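# Mount and tighten centrifuge rotor, or tag expired rotor HOLD

## Task

The date is 17 November 2026. Find the use-by date for the rotor on the card attached to the centrifuge. If that date has not passed, lower the rotor fully onto the centrifuge drive, then thread the knob onto the top of the shaft, run it down until it meets the rotor, and tighten it firmly. If the date has passed, do not mount the rotor: leave it where it is and place the HOLD block on top of it. In either case the rotor must never be dropped.

## Robot and tools

Robot: two six-joint arms, left_arm and right_arm, each ending in a two-finger parallel gripper with its own wrist camera. Joint order for every list and row, per arm: shoulder pan, shoulder lift, elbow, wrist 1, wrist 2, wrist 3. Stated ranges are plus or minus 6.283 rad for all joints except the elbow at plus or minus 3.142.

Frame: everything is reported in the scene frame. Its origin sits at table height, halfway between the two nominal arm bases; +z points up, +x points out across the table, and left_arm is on the +y side (these names do not match image left/right). Calibrated bases: left_arm at (-0.052, +0.705, 0) m, right_arm at (+0.054, -0.589, 0) m, both nearly unrotated. The gripper's fingers point along its +z, open and close along its y, and the camera block sticks out about 10 cm toward its +x. end_effector_position is the point between closed pads; reported hand poses may be off by a few centimetres.

The row: every commanded row has 18 numbers, each in [-1, 1], always covering both arms. First the left arm's 6 joint values, then its gripper position, force_limit, speed; then the same 9 for right_arm. Joint values are offsets, not poses: they are added to the arm's Joint targets as they stood when the action (or move) began, not to the previous row. Scale: 1.0 equals 1.371 rad for shoulder pan and lift, 1.714 rad for the elbow, 2.057 rad for the three wrists. So sending the same offset twice in separate actions moves the joint twice. Sending all zeros for an arm's joints holds it at its targets. Gripper position is absolute: +1 fully open (85 mm), pads touch near -0.8, -1 closes until blocked. force_limit and speed (both start at +1) shape grip strength and closing rate: about 20, 85 and 150 mm/s at speed -1, 0, +1. To leave a gripper unchanged, repeat its last three numbers; a 0 is a real command.

Tools:
- execute_actions(actions, cameras): actions is a list of actions, each a table of up to 15 rows (one per 1/30 s step); a short table repeats its final row. Each action lasts 0.5 s. An empty list just reports state and images. An action that would push any joint more than 0.010 rad beyond its range is rejected for both arms.
- move(target, speed, blend, blocking, cameras): target is one 18-number row or a list of up to 15 rows; all offsets in every row count from the same starting Joint targets. speed is the top rate in rad/s of the joint with farthest to go (0.01 to 3.14, default 0.5), one value or one per target. blend in rad rounds corners between listed targets (0 = stop at each). Paths take at least 0.5 s and cut off after 10 s total. There is no obstacle avoidance. The result adds a move: line such as done, off_target, moving, held or fault, possibly limits=held.
- wait(seconds 0 to 10): lets time pass holding the last commands; a running move continues.
- stop(): brakes a running move; fingers keep going.
- zoom_image(camera, region [x0,y0,x1,y1] in pixels, at most 504 by 504): closer look at cam_low, cam_left_wrist or cam_right_wrist (each 896x504). Useful for reading the date card.
- read_manual(section): licence texts only.
- finished_scene(scene=1): ends the scene irreversibly; the result must hold without the robot.

Reading results: Joint positions and velocities per arm (rad, rad/s); Joint targets is the base for your next offsets; end_effector_position (m) and quat_wxyz; Joint torques (whole drive output, noisy, with offsets). Gripper object_status: 0 moving, 1 blocked while opening, 2 blocked while closing (a grip), 3 reached the requested position or pads met. position_measured is in counts: 3 open, about 78 at 60 mm, 130 at 40 mm, 180 at 20 mm, 230 closed. To grip, command -1 and confirm status 2. "joint sent to its limit" means a joint was clipped at its end; "joint command not followed" means the clearance check between the arms altered targets. MOTOR HOT warns of heat from holding loads or straining; at 85 °C the arm brakes for 30 to 60 s.

Limits on motion: joint targets advance at most 2.09 rad/s (shoulders), 2.62 (elbow), 3.14 (wrists), and stay within a fixed lead of measured angles; targets that would shift the gripper over 70 mm from where it is get scaled back. Large moves may need several actions.

Things to avoid: a net outside force near 150 N on any part of an arm, or contact torque reaching 293 N m (shoulders), 133 (elbow) or 49.8 (wrists), stops that arm for 10 s. Arms are stiff, so aiming even slightly past a firm contact can trigger this; approach slowly and stop near contact. Do not let the arms or grippers hit or squeeze each other; that can end the scene. Do not drop the rotor, release parts while moving, slam into heavy or fixed things, or let anything leave the table. Avoid gripping hard on a part still resting on a surface, and avoid fast swings with loads. Loose items may get nudged occasionally. Elapsed time, including thinking, counts.

Each tool is called as a command line: name --argument value for each argument, lists and objects as JSON in quotes; but a table of rows of numbers goes row by row, as --pt "numbers of a row", without its own name.

## Session

execute_actions --actions '[]'

Scene clock: 0.00 s.
left_arm: end_effector_position=(+0.6377, +1.3237, +0.3476) position_measured=3 object_status=3 end_effector_quat_wxyz=(+0.592, -0.329, -0.690, -0.257) | right_arm: end_effector_position=(+1.3779, -0.7218, +0.3649) position_measured=3 object_status=3 end_effector_quat_wxyz=(-0.303, +0.629, +0.444, +0.562)
Joint positions: left_arm=[3.444 -0.938 1.268 -0.695 -0.487 0.362] | right_arm=[2.694 -0.424 0.495 -1.728 -0.186 1.539]
Joint velocities: within noise
Joint torques (N m): no reading
Joint targets: left_arm=[3.444 -0.938 1.268 -0.695 -0.487 0.362] | right_arm=[2.694 -0.424 0.495 -1.728 -0.186 1.539]
Tool commands: left_gripper/position=+1.0 left_gripper/force_limit=+1.0 left_gripper/speed=+1.0 right_gripper/position=+1.0 right_gripper/force_limit=+1.0 right_gripper/speed=+1.0

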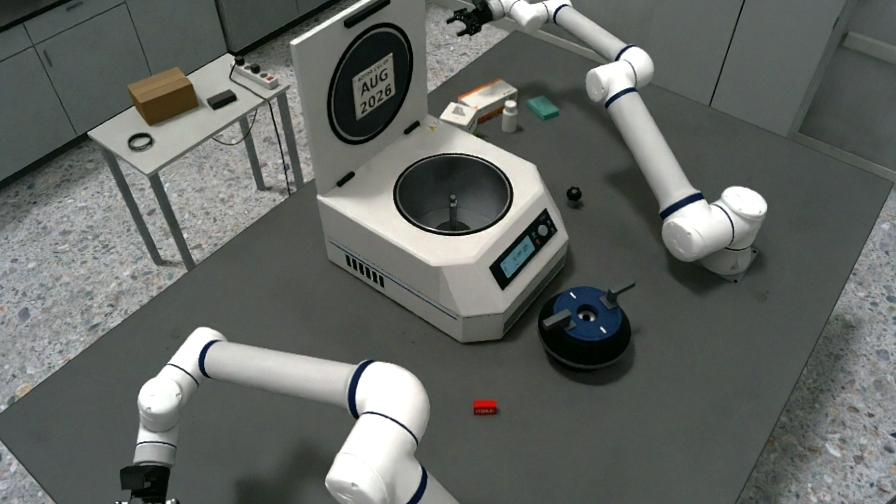

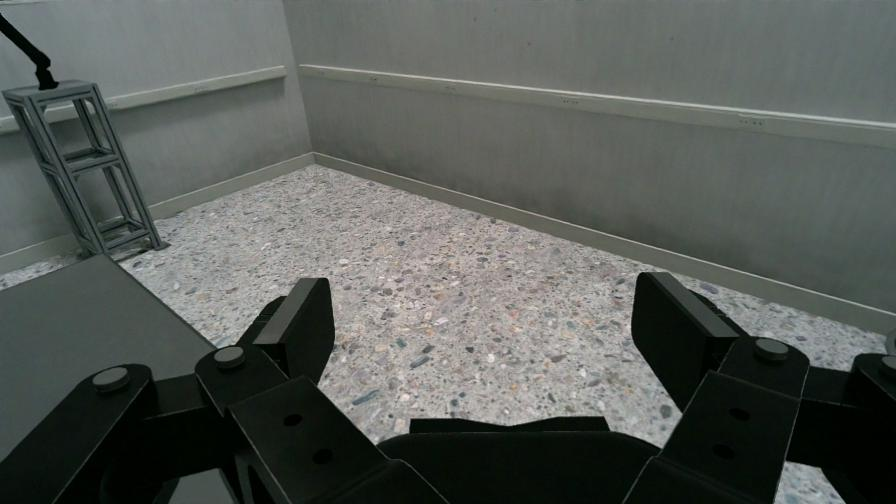

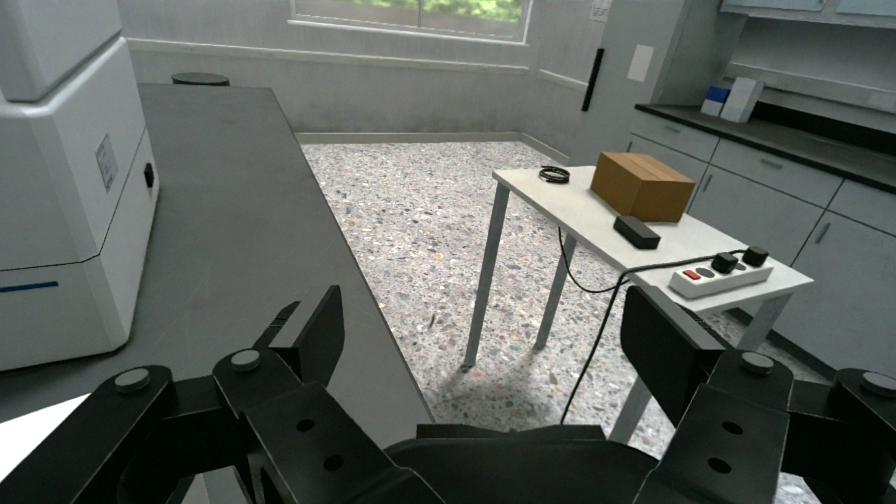

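zoom_image --camera "cam_low" --region '[320, 10, 440, 150]'

zoom_image --camera "cam_low" --region '[440, 160, 660, 430]'

Scaled by 3.600 from the camera's 896x504 image, which has a finer 1280x720 frame.

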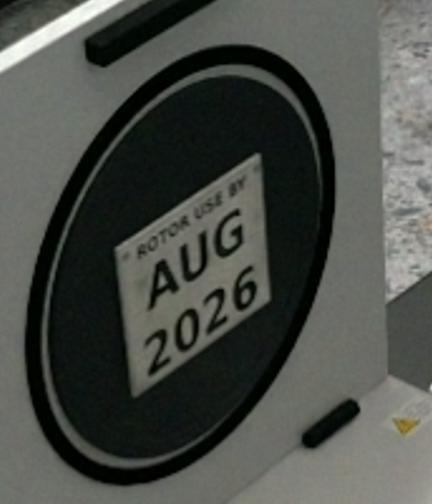

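Scaled by 1.867 from the camera's 896x504 image, which has a finer 1280x720 frame.

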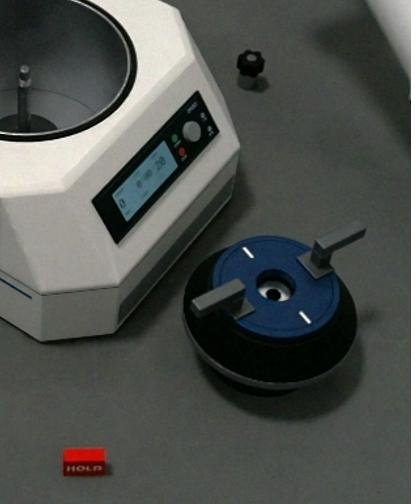

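move --target '[-0.8767,-0.6623,0.6097,-0.6529,-0.5270,0.5877,1,1,1,0,0,0,0,0,0,1,1,1]' --speed 1.0

Scene clock: 56.33 s.
left_arm: end_effector_position=(+0.3619, +0.4353, +0.2504) position_measured=3 object_status=3 end_effector_quat_wxyz=(+0.000, +0.951, +0.308, +0.000) | right_arm: end_effector_position=(+1.3779, -0.7218, +0.3649) position_measured=3 object_status=3 end_effector_quat_wxyz=(-0.303, +0.629, +0.444, +0.562)
Joint positions: left_arm=[2.242 -1.846 2.313 -2.038 -1.571 1.571] | right_arm=[2.694 -0.424 0.495 -1.728 -0.186 1.539]
Joint torques (N m): left_arm=[-26.22 -36.14 -33.49 -6.59 -3.06 4.53] | right_arm=[-2.62 -180.61 -52.24 -3.42 3.82 0.04]
Joint targets: left_arm=[2.241 -1.847 2.313 -2.038 -1.571 1.571] | right_arm=[2.694 -0.424 0.495 -1.728 -0.186 1.539]
move: done
camera_calibration:
cam_left_wrist: T_world_to_cam=[[0.573334, -0.8192, 0.0140993, 0.151701], [-0.765173, -0.529211, 0.366669, 0.425615], [-0.292914, -0.221012, -0.930245, 0.569288], [0, 0, 0, 1]] pos_world=[0.405446, 0.475333, 0.371378]

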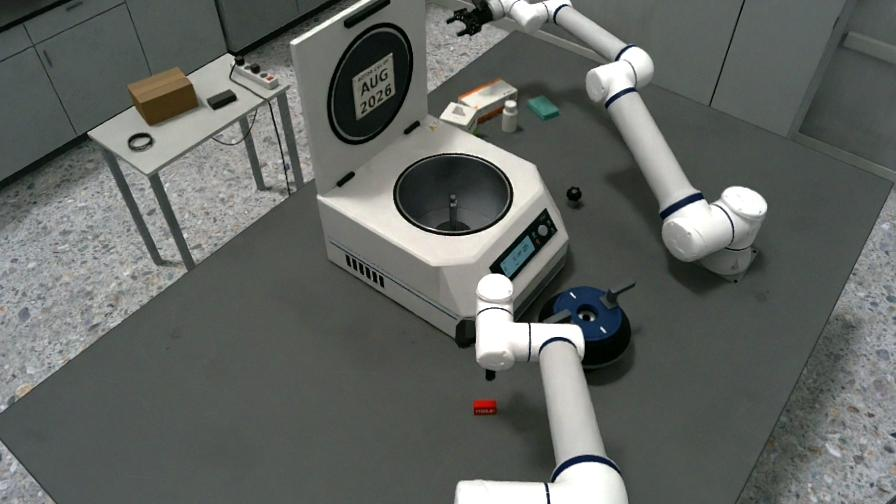

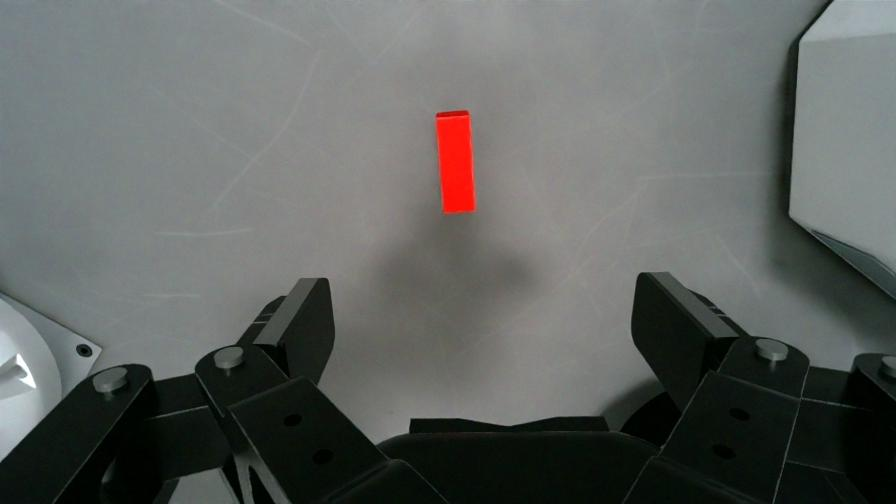

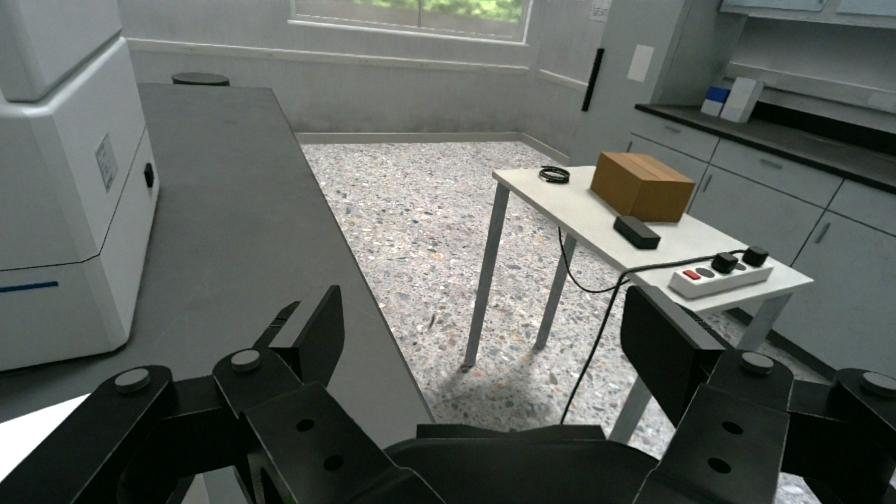

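zoom_image --camera "cam_left_wrist" --region '[406, 90, 506, 230]'

zoom_image --camera "cam_low" --region '[460, 385, 520, 430]'

zoom_image --camera "cam_low" --region '[520, 260, 660, 390]'

Scaled by 3.600 from the camera's 896x504 image, which has a finer 1280x720 frame.

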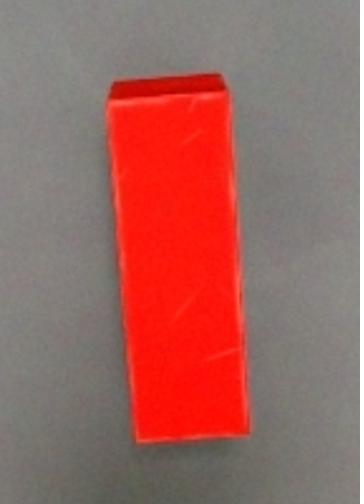

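Scaled by 8.400 from the camera's 896x504 image, which has a finer 1280x720 frame.

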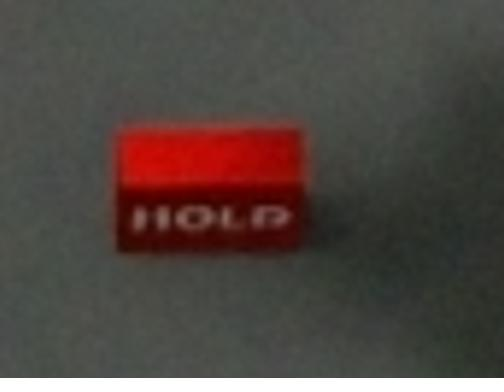

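Scaled by 3.600 from the camera's 896x504 image, which has a finer 1280x720 frame.

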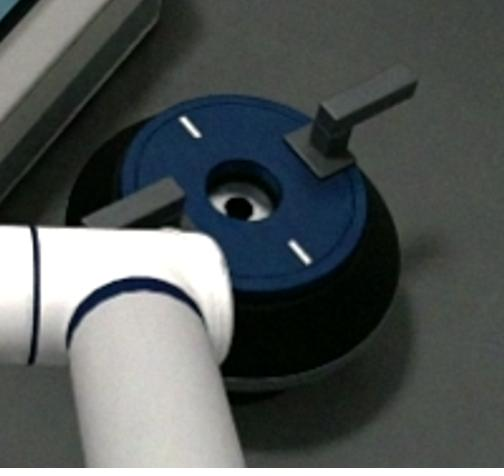

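move --target '[-0.0055,0.1618,0.0953,-0.1866,0,-0.0321,0.26,-0.5,-0.5,0,0,0,0,0,0,1,1,1]' --speed 0.6 --cameras '["cam_left_wrist","cam_low"]'

Scene clock: 115.13 s.
left_arm: end_effector_position=(+0.3598, +0.4320, +0.0998) position_measured=96 object_status=3 end_effector_quat_wxyz=(+0.000, +0.942, +0.336, +0.000) | right_arm: end_effector_position=(+1.3779, -0.7218, +0.3649) position_measured=3 object_status=3 end_effector_quat_wxyz=(-0.303, +0.629, +0.444, +0.562)
Joint positions: left_arm=[2.234 -1.625 2.476 -2.422 -1.571 1.505] | right_arm=[2.694 -0.424 0.495 -1.728 -0.186 1.539]
Joint torques (N m): left_arm=[-24.59 -17.35 -22.36 -6.65 -2.32 -4.52] | right_arm=[-1.92 -179.08 -51.74 -3.25 4.13 -0.12]
Joint targets: left_arm=[2.234 -1.625 2.476 -2.422 -1.571 1.505] | right_arm=[2.694 -0.424 0.495 -1.728 -0.186 1.539]
move: done
camera_calibration:
cam_left_wrist: T_world_to_cam=[[0.619971, -0.78452, 0.0128401, 0.12076], [-0.732829, -0.573119, 0.366738, 0.484827], [-0.280354, -0.236777, -0.930236, 0.43014], [0, 0, 0, 1]] pos_world=[0.401019, 0.474449, 0.220776]
Images, in order (width x height): cam_low 896x504, cam_left_wrist 896x504.

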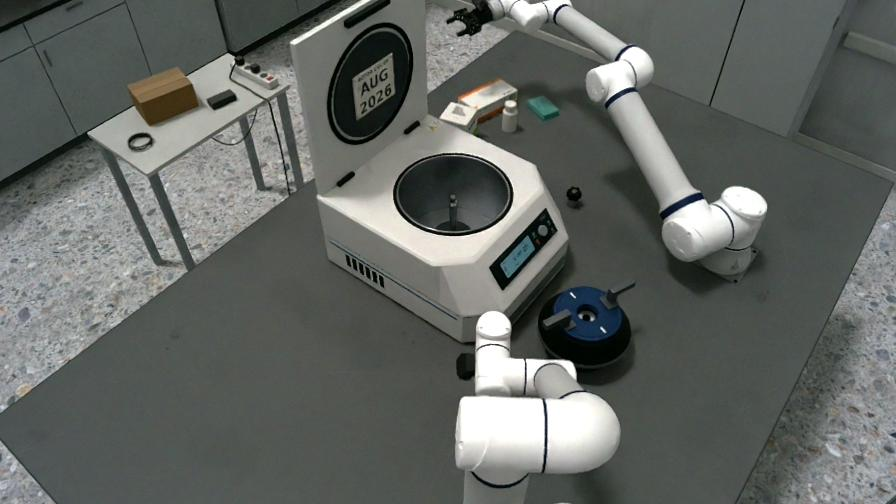

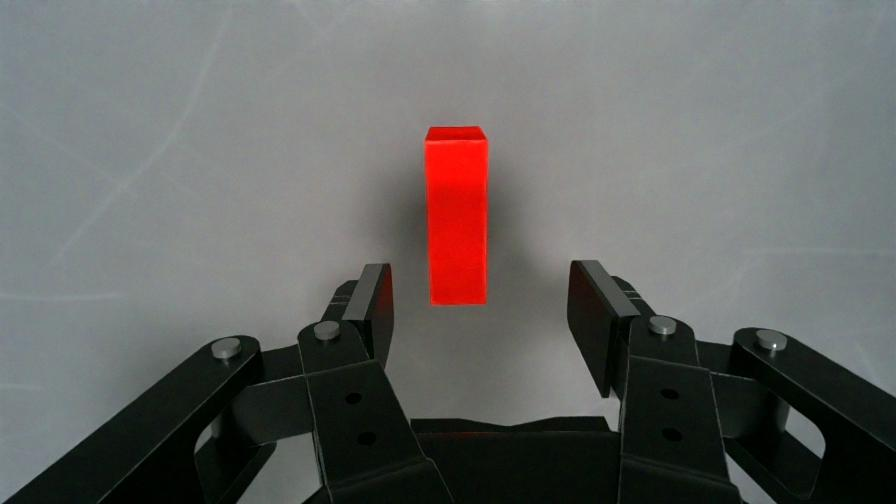

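zoom_image --camera "cam_left_wrist" --region '[300, 110, 660, 430]'

Scaled by 1.400 from the camera's 896x504 image, which has a finer 1280x720 frame.

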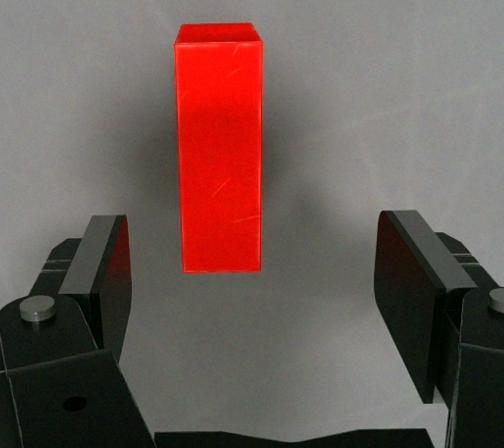

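move --target '[0.0066,0.1063,0.0319,-0.0973,0,0.0044,0.26,-0.5,-0.5,0,0,0,0,0,0,1,1,1]' --speed 0.2 --cameras '["cam_left_wrist"]'

Scene clock: 145.83 s.
left_arm: end_effector_position=(+0.3601, +0.4387, +0.0318) position_measured=96 object_status=3 end_effector_quat_wxyz=(+0.000, +0.942, +0.336, +0.000) | right_arm: end_effector_position=(+1.3779, -0.7218, +0.3649) position_measured=3 object_status=3 end_effector_quat_wxyz=(-0.303, +0.629, +0.444, +0.562)
Joint positions: left_arm=[2.243 -1.479 2.531 -2.622 -1.571 1.514] | right_arm=[2.694 -0.424 0.495 -1.728 -0.186 1.539]
Joint torques (N m): left_arm=[4.49 -22.93 -17.26 -6.3 -0.93 4.95] | right_arm=[-2.03 -179.99 -51.83 -3.03 3.88 -0.01]
Joint targets: left_arm=[2.243 -1.479 2.531 -2.622 -1.571 1.514] | right_arm=[2.694 -0.424 0.495 -1.728 -0.186 1.539]
move: done
camera_calibration:
cam_left_wrist: T_world_to_cam=[[0.619954, -0.784538, 0.0125495, 0.1267], [-0.732768, -0.573178, 0.366768, 0.513898], [-0.28055, -0.236575, -0.930228, 0.368563], [0, 0, 0, 1]] pos_world=[0.40142, 0.481148, 0.152776]
Images, in order (width x height): cam_left_wrist 896x504.

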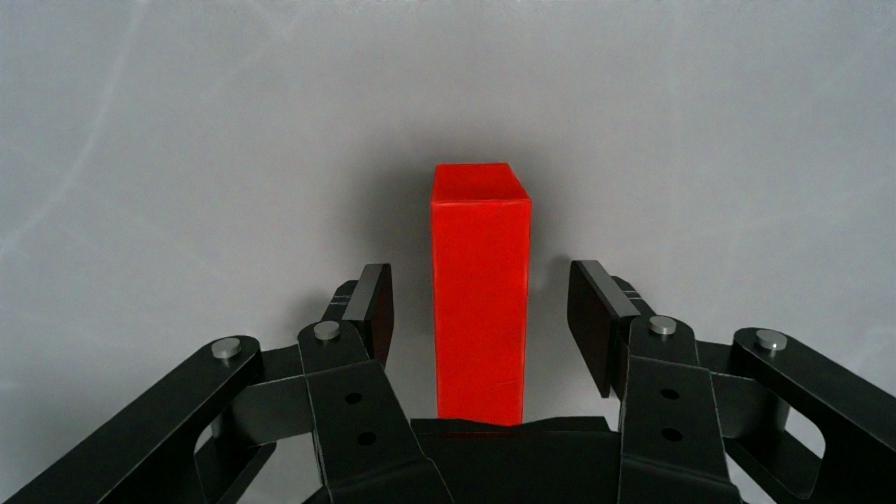

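move --target '[0,0,0,0,0,0,-1,-0.5,-0.8,0,0,0,0,0,0,1,1,1]' --cameras '["cam_left_wrist"]'

Scene clock: 152.30 s.
left_arm: end_effector_position=(+0.3601, +0.4387, +0.0317) position_measured=177 object_status=2 end_effector_quat_wxyz=(+0.000, +0.942, +0.336, +0.000) | right_arm: end_effector_position=(+1.3779, -0.7218, +0.3649) position_measured=3 object_status=3 end_effector_quat_wxyz=(-0.303, +0.629, +0.444, +0.562)
Joint positions: left_arm=[2.243 -1.479 2.531 -2.622 -1.571 1.514] | right_arm=[2.694 -0.424 0.495 -1.728 -0.186 1.539]
Joint torques (N m): left_arm=[2.35 -24.19 -18.14 -4.56 -0.16 5.01] | right_arm=[-2.06 -180.88 -51.75 -3.1 3.99 -0.34]
Joint targets: left_arm=[2.243 -1.479 2.531 -2.622 -1.571 1.514] | right_arm=[2.694 -0.424 0.495 -1.728 -0.186 1.539]
move: done
camera_calibration:
cam_left_wrist: T_world_to_cam=[[0.61997, -0.784524, 0.0126076, 0.12668], [-0.73279, -0.573194, 0.366699, 0.513961], [-0.280458, -0.236581, -0.930254, 0.368439], [0, 0, 0, 1]] pos_world=[0.401419, 0.481148, 0.152676]
Images, in order (width x height): cam_left_wrist 896x504.

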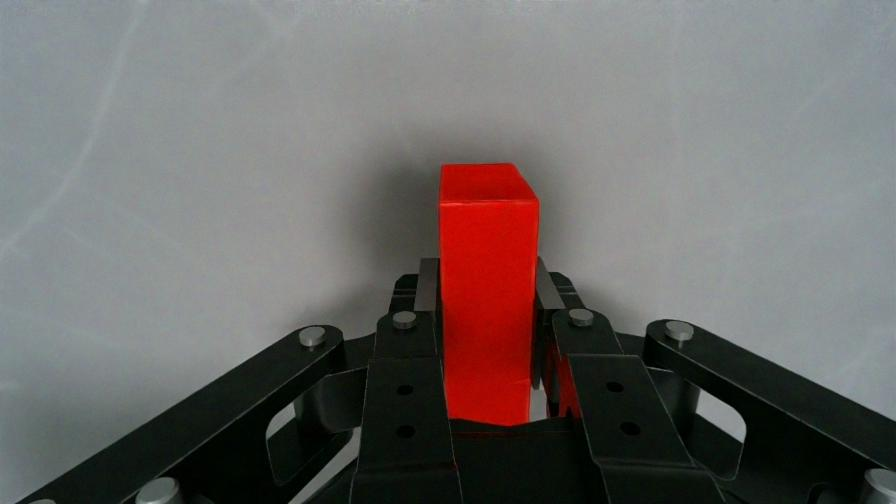

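move --pt "0 -0.2721 -0.1246 0.2848 0 0 -1 -0.5 -0.8 0 0 0 0 0 0 1 1 1" --pt "-0.3743 -0.0630 -0.3652 0.3459 0 -0.5280 -1 -0.5 -0.8 0 0 0 0 0 0 1 1 1" --speed '[0.5,0.6]' --blend '[0.1,0]'

Scene clock: 177.73 s.
left_arm: end_effector_position=(+0.1995, +0.0694, +0.3400) position_measured=177 object_status=2 end_effector_quat_wxyz=(+0.000, +0.809, +0.588, +0.000) | right_arm: end_effector_position=(+1.3779, -0.7218, +0.3649) position_measured=3 object_status=3 end_effector_quat_wxyz=(-0.303, +0.629, +0.444, +0.562)
Joint positions: left_arm=[1.73 -1.565 1.905 -1.911 -1.571 0.428] | right_arm=[2.694 -0.424 0.495 -1.728 -0.186 1.539]
Joint torques (N m): left_arm=[-25.55 -38.64 -51.51 -3.01 1.46 -5.08] | right_arm=[-1.56 -181.98 -53.02 -2.63 3.92 -0.32]
Joint targets: left_arm=[1.730 -1.565 1.905 -1.911 -1.571 0.427] | right_arm=[2.694 -0.424 0.495 -1.728 -0.186 1.539]
move: done
camera_calibration:
cam_left_wrist: T_world_to_cam=[[0.946199, -0.323308, 0.0133831, -0.164701], [-0.305443, -0.878733, 0.366789, 0.00746605], [-0.106825, -0.351143, -0.930208, 0.496138], [0, 0, 0, 1]] pos_world=[0.21112, 0.127527, 0.460977]

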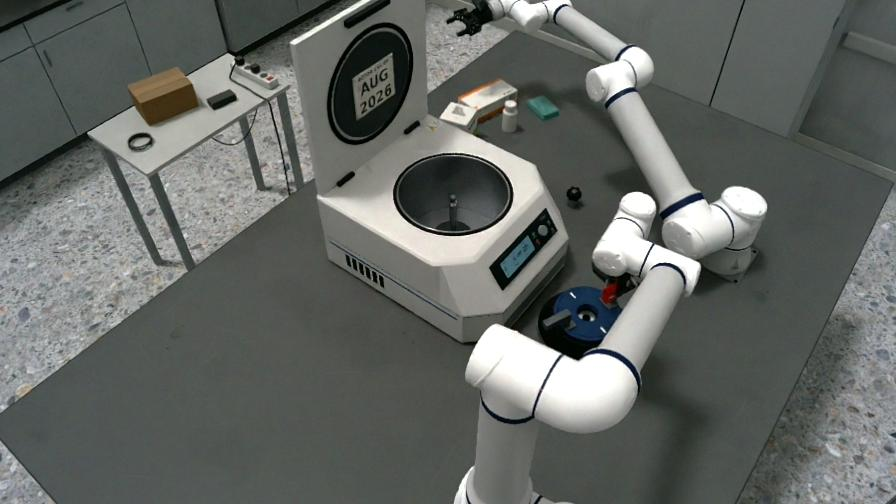

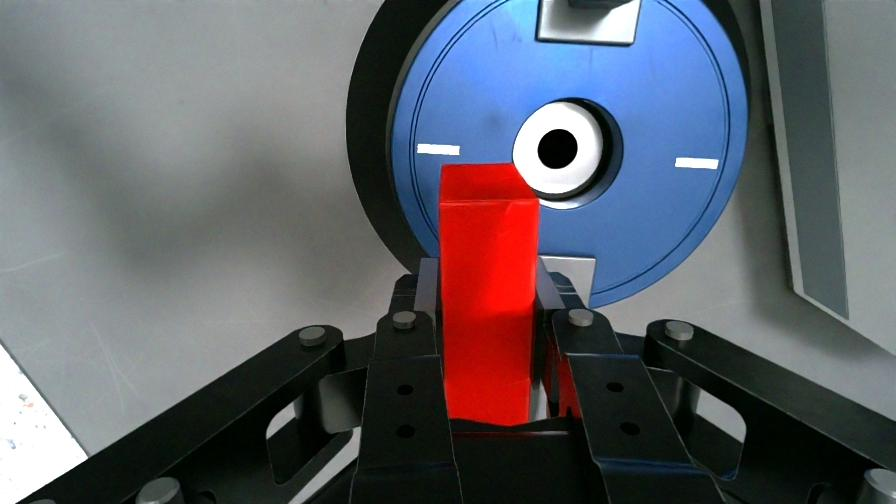

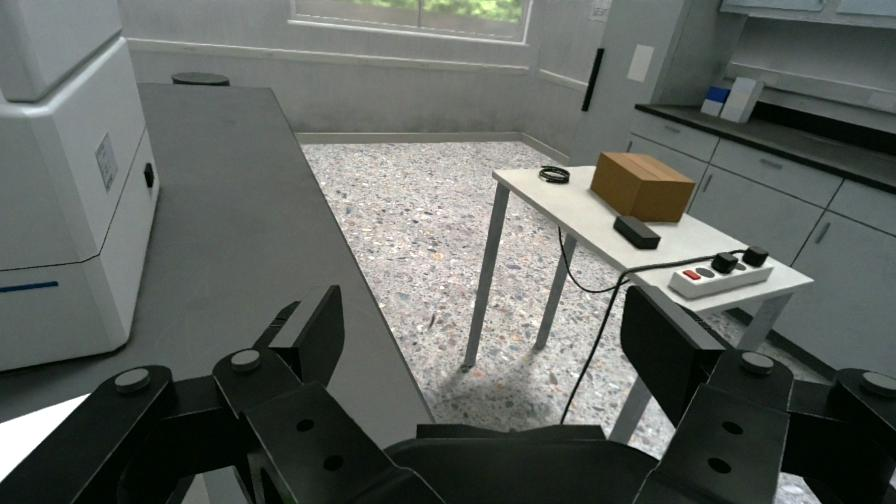

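move --target '[0.0066,0.0463,0.0799,-0.0973,0,0.0311,-1,-0.5,-0.8,0,0,0,0,0,0,1,1,1]' --speed 0.3 --cameras '["cam_low","cam_left_wrist"]'

zoom_image --camera "cam_low" --region '[530, 240, 670, 380]'

zoom_image --camera "cam_left_wrist" --region '[300, 100, 650, 440]'

Scene clock: 231.53 s.
left_arm: end_effector_position=(+0.2040, +0.0813, +0.2353) position_measured=177 object_status=2 end_effector_quat_wxyz=(+0.000, +0.825, +0.566, +0.000) | right_arm: end_effector_position=(+1.3779, -0.7218, +0.3649) position_measured=3 object_status=3 end_effector_quat_wxyz=(-0.303, +0.629, +0.444, +0.562)
Joint positions: left_arm=[1.739 -1.502 2.042 -2.111 -1.571 0.491] | right_arm=[2.694 -0.424 0.495 -1.728 -0.186 1.539]
Joint torques (N m): left_arm=[2.09 -37.25 -33.82 -6.67 2.32 5.2] | right_arm=[-2.45 -180.76 -51.28 -2.98 4.12 -0.61]
Joint targets: left_arm=[1.739 -1.502 2.042 -2.111 -1.571 0.491] | right_arm=[2.694 -0.424 0.495 -1.728 -0.186 1.539]
move: done
camera_calibration:
cam_left_wrist: T_world_to_cam=[[0.927091, -0.374603, 0.0132002, -0.155673], [-0.353051, -0.860837, 0.36649, 0.0660054], [-0.125925, -0.34443, -0.930328, 0.406751], [0, 0, 0, 1]] pos_world=[0.218846, 0.138601, 0.356276]
Images, in order (width x height): cam_low 896x504, cam_left_wrist 896x504.

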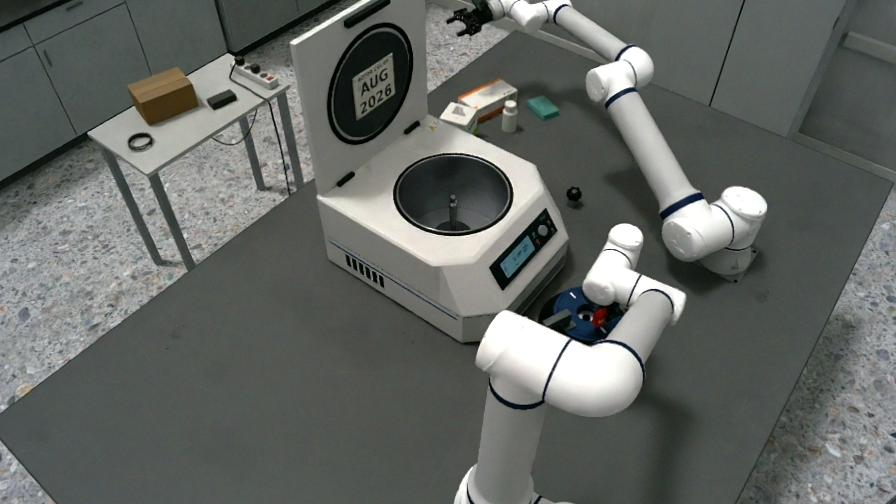

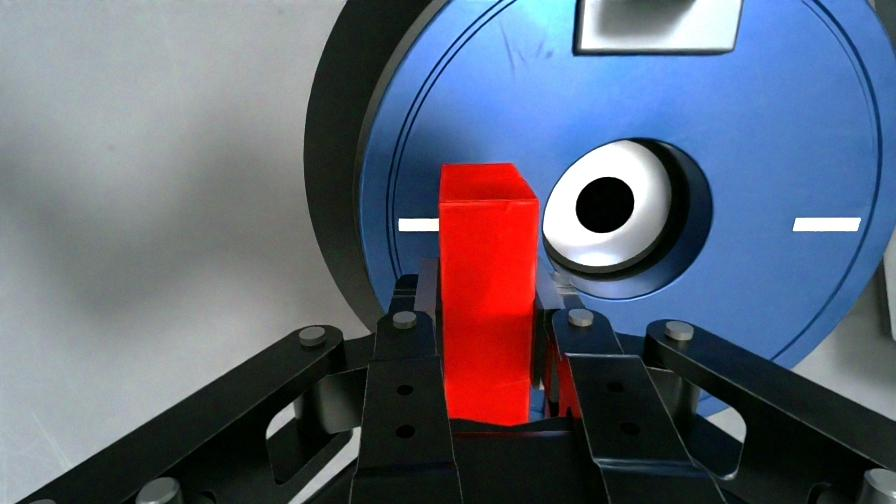

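Scaled by 3.600 from the camera's 896x504 image, which has a finer 1280x720 frame.

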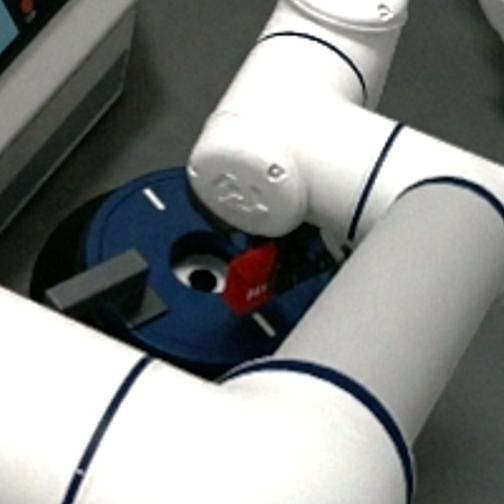

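Scaled by 1.440 from the camera's 896x504 image, which has a finer 1280x720 frame.

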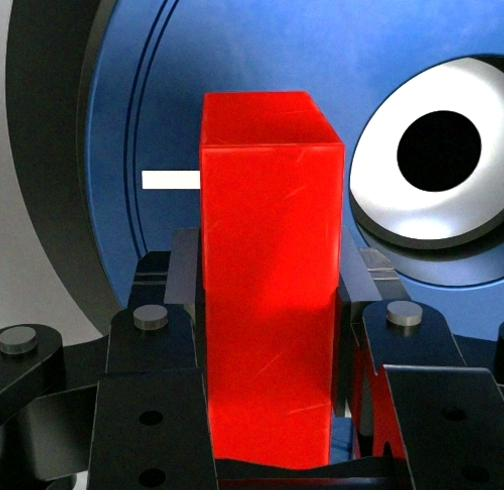

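move --target '[0,0.00753,0.00655,-0.01048,0,0,-1,-0.5,-0.8,0,0,0,0,0,0,1,1,1]' --speed 0.05 --cameras '["cam_low","cam_left_wrist"]'

zoom_image --camera "cam_low" --region '[570, 290, 630, 350]'

zoom_image --camera "cam_left_wrist" --region '[300, 100, 650, 440]'

Scene clock: 261.33 s.
left_arm: end_effector_position=(+0.2040, +0.0815, +0.2243) position_measured=177 object_status=2 end_effector_quat_wxyz=(+0.000, +0.825, +0.566, +0.000) | right_arm: end_effector_position=(+1.3779, -0.7218, +0.3649) position_measured=3 object_status=3 end_effector_quat_wxyz=(-0.303, +0.629, +0.444, +0.562)
Joint positions: left_arm=[1.739 -1.492 2.053 -2.132 -1.571 0.491] | right_arm=[2.694 -0.424 0.495 -1.728 -0.186 1.539]
Joint torques (N m): left_arm=[6.12 -38.3 -32.32 -6.97 2.56 5.09] | right_arm=[-1.84 -180.02 -52.14 -3.1 3.99 -0.49]
Joint targets: left_arm=[1.739 -1.491 2.053 -2.132 -1.571 0.491] | right_arm=[2.694 -0.424 0.495 -1.728 -0.186 1.539]
move: done
camera_calibration:
cam_left_wrist: T_world_to_cam=[[0.927048, -0.374713, 0.0131456, -0.155354], [-0.35313, -0.860791, 0.366523, 0.0700869], [-0.126025, -0.344426, -0.930316, 0.396556], [0, 0, 0, 1]] pos_world=[0.218746, 0.138701, 0.345276]
Images, in order (width x height): cam_low 896x504, cam_left_wrist 896x504.

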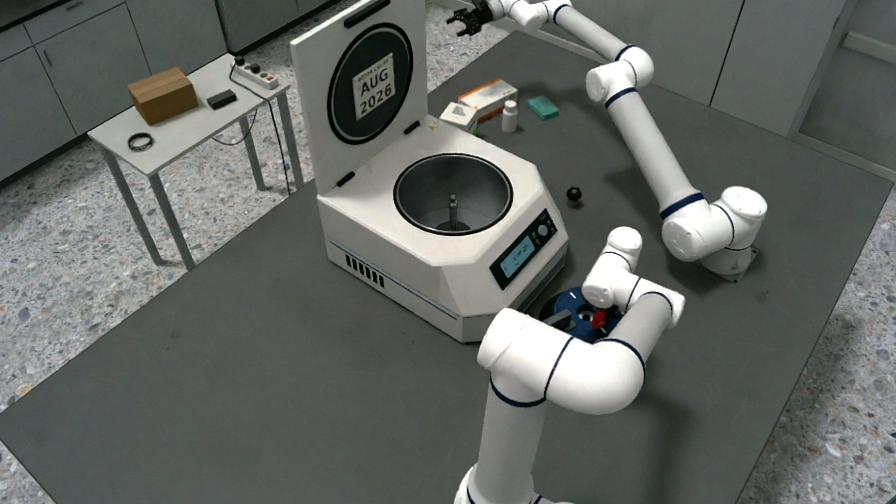

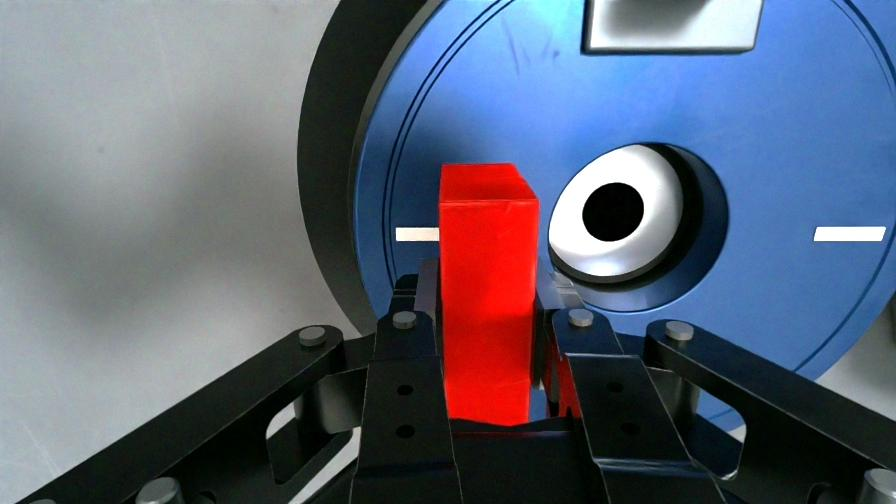

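Scaled by 8.400 from the camera's 896x504 image, which has a finer 1280x720 frame.

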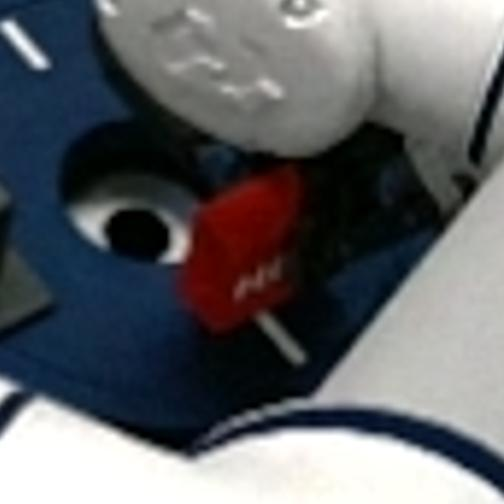

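Scaled by 1.440 from the camera's 896x504 image, which has a finer 1280x720 frame.

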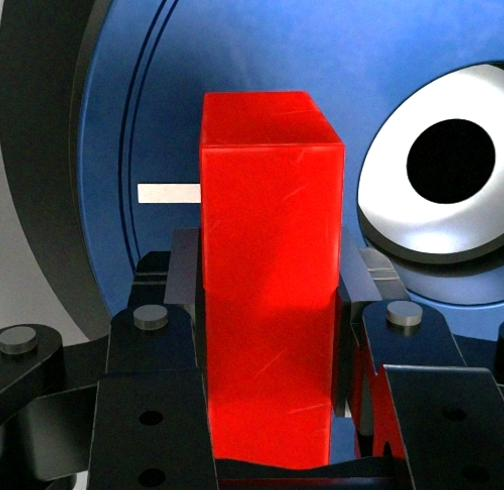

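move --target '[0,0.00274,0.00238,-0.00381,0,0,-1,-0.5,-0.8,0,0,0,0,0,0,1,1,1]' --speed 0.03 --cameras '["cam_left_wrist"]'

move --target '[0,0.00103,0.00089,-0.00143,0,0,-1,-0.5,-0.8,0,0,0,0,0,0,1,1,1]' --speed 0.03 --cameras '["cam_left_wrist"]'

Scene clock: 268.53 s.
left_arm: end_effector_position=(+0.2040, +0.0815, +0.2204) position_measured=177 object_status=2 end_effector_quat_wxyz=(+0.000, +0.825, +0.566, +0.000) | right_arm: end_effector_position=(+1.3779, -0.7218, +0.3649) position_measured=3 object_status=3 end_effector_quat_wxyz=(-0.303, +0.629, +0.444, +0.562)
Joint positions: left_arm=[1.739 -1.488 2.057 -2.14 -1.571 0.491] | right_arm=[2.694 -0.424 0.495 -1.728 -0.186 1.539]
Joint torques (N m): left_arm=[0.91 -38.06 -32.42 -6.6 2.88 5.04] | right_arm=[-1.54 -181.17 -52.33 -2.84 4.21 -0.51]
Joint targets: left_arm=[1.739 -1.488 2.057 -2.140 -1.571 0.491] | right_arm=[2.694 -0.424 0.495 -1.728 -0.186 1.539]
move: done
camera_calibration:
cam_left_wrist: T_world_to_cam=[[0.927048, -0.374713, 0.0131456, -0.155265], [-0.35313, -0.860791, 0.366523, 0.0716025], [-0.126025, -0.344426, -0.930316, 0.392962], [0, 0, 0, 1]] pos_world=[0.218746, 0.138801, 0.341376]
Images, in order (width x height): cam_left_wrist 896x504.

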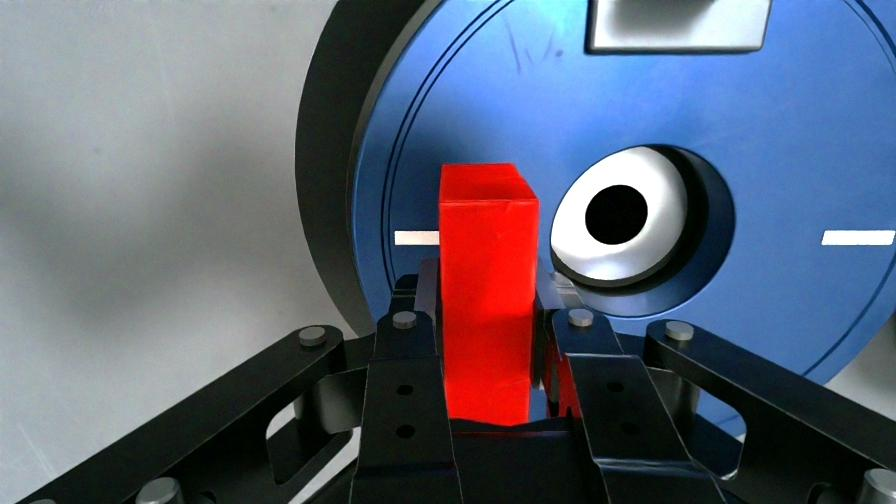

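Scene clock: 269.23 s.
left_arm: end_effector_position=(+0.2040, +0.0816, +0.2188) position_measured=177 object_status=2 end_effector_quat_wxyz=(+0.000, +0.825, +0.566, +0.000) | right_arm: end_effector_position=(+1.3779, -0.7218, +0.3649) position_measured=3 object_status=3 end_effector_quat_wxyz=(-0.303, +0.629, +0.444, +0.562)
Joint positions: left_arm=[1.739 -1.486 2.059 -2.143 -1.571 0.491] | right_arm=[2.694 -0.424 0.495 -1.728 -0.186 1.539]
Joint torques (N m): left_arm=[1.5 -39.95 -31.42 -6.71 2.65 4.59] | right_arm=[-1.27 -181.4 -52.82 -2.97 4.24 -0.75]
Joint targets: left_arm=[1.739 -1.486 2.059 -2.143 -1.571 0.491] | right_arm=[2.694 -0.424 0.495 -1.728 -0.186 1.539]
move: done
camera_calibration:
cam_left_wrist: T_world_to_cam=[[0.927048, -0.374713, 0.0131456, -0.155206], [-0.35313, -0.860791, 0.366523, 0.072275], [-0.126025, -0.344426, -0.930316, 0.391508], [0, 0, 0, 1]] pos_world=[0.218746, 0.138901, 0.339776]
Images, in order (width x height): cam_left_wrist 896x504.

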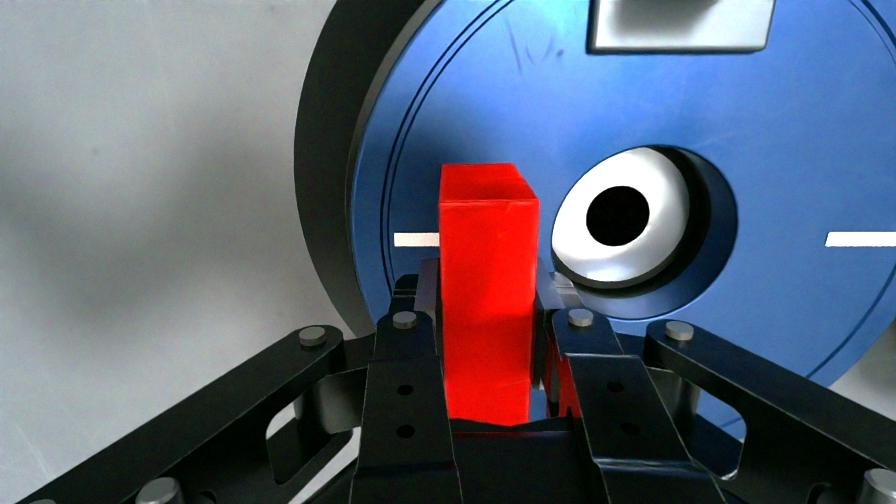

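move --target '[0,0.00103,0.00089,-0.00143,0,0,-1,-0.5,-0.8,0,0,0,0,0,0,1,1,1]' --speed 0.03 --cameras '["cam_left_wrist"]'

zoom_image --camera "cam_left_wrist" --region '[390, 140, 590, 280]'

move --target '[0,0.00103,0.00089,-0.00143,0,0,-1,-0.5,-0.8,0,0,0,0,0,0,1,1,1]' --speed 0.03 --cameras '["cam_left_wrist"]'

zoom_image --camera "cam_left_wrist" --region '[390, 140, 590, 280]'

Scene clock: 276.83 s.
left_arm: end_effector_position=(+0.2040, +0.0816, +0.2173) position_measured=177 object_status=2 end_effector_quat_wxyz=(+0.000, +0.825, +0.566, +0.000) | right_arm: end_effector_position=(+1.3779, -0.7218, +0.3649) position_measured=3 object_status=3 end_effector_quat_wxyz=(-0.303, +0.629, +0.444, +0.562)
Joint positions: left_arm=[1.739 -1.485 2.06 -2.146 -1.571 0.491] | right_arm=[2.694 -0.424 0.495 -1.728 -0.186 1.539]
Joint torques (N m): left_arm=[3.37 -40.46 -31.07 -6.67 2.89 4.69] | right_arm=[-1.96 -182.2 -52.57 -2.76 4.31 -0.73]
Joint targets: left_arm=[1.739 -1.485 2.060 -2.146 -1.571 0.491] | right_arm=[2.694 -0.424 0.495 -1.728 -0.186 1.539]
move: done
camera_calibration:
cam_left_wrist: T_world_to_cam=[[0.927048, -0.374713, 0.0131456, -0.155187], [-0.35313, -0.860791, 0.366523, 0.0728248], [-0.126025, -0.344426, -0.930316, 0.390113], [0, 0, 0, 1]] pos_world=[0.218746, 0.138901, 0.338276]
Images, in order (width x height): cam_left_wrist 896x504.

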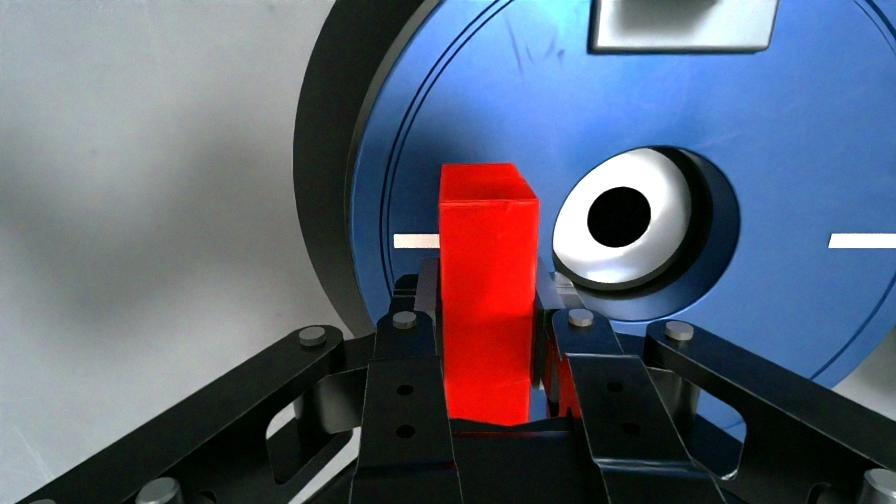

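Scaled by 2.520 from the camera's 896x504 image, which has a finer 1280x720 frame.

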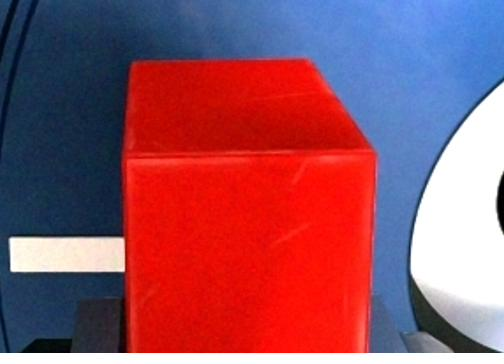

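Scene clock: 277.53 s.
left_arm: end_effector_position=(+0.2040, +0.0817, +0.2158) position_measured=177 object_status=2 end_effector_quat_wxyz=(+0.000, +0.825, +0.566, +0.000) | right_arm: end_effector_position=(+1.3779, -0.7218, +0.3649) position_measured=3 object_status=3 end_effector_quat_wxyz=(-0.303, +0.629, +0.444, +0.562)
Joint positions: left_arm=[1.739 -1.484 2.062 -2.149 -1.571 0.491] | right_arm=[2.694 -0.424 0.495 -1.728 -0.186 1.539]
Joint torques (N m): left_arm=[2.53 -41.04 -31.75 -6.95 3.03 4.7] | right_arm=[-0.41 -182.14 -51.57 -2.67 4.3 -0.76]
Joint targets: left_arm=[1.739 -1.483 2.062 -2.149 -1.571 0.491] | right_arm=[2.694 -0.424 0.495 -1.728 -0.186 1.539]
move: done
camera_calibration:
cam_left_wrist: T_world_to_cam=[[0.927048, -0.374713, 0.0131456, -0.155131], [-0.35313, -0.860791, 0.366523, 0.073424], [-0.126025, -0.344426, -0.930316, 0.388845], [0, 0, 0, 1]] pos_world=[0.218746, 0.139001, 0.336876]
Images, in order (width x height): cam_left_wrist 896x504.

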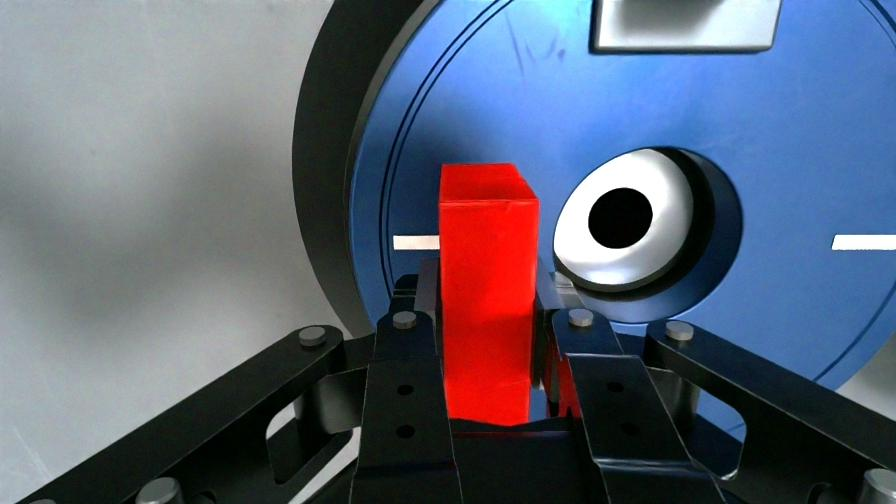

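Scaled by 2.520 from the camera's 896x504 image, which has a finer 1280x720 frame.

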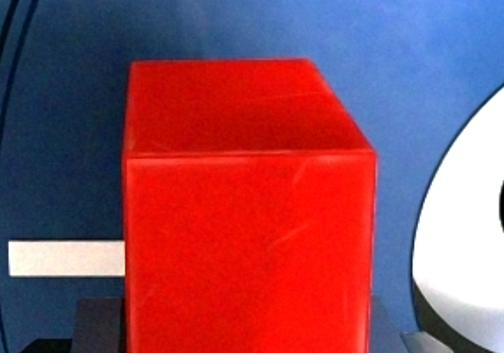

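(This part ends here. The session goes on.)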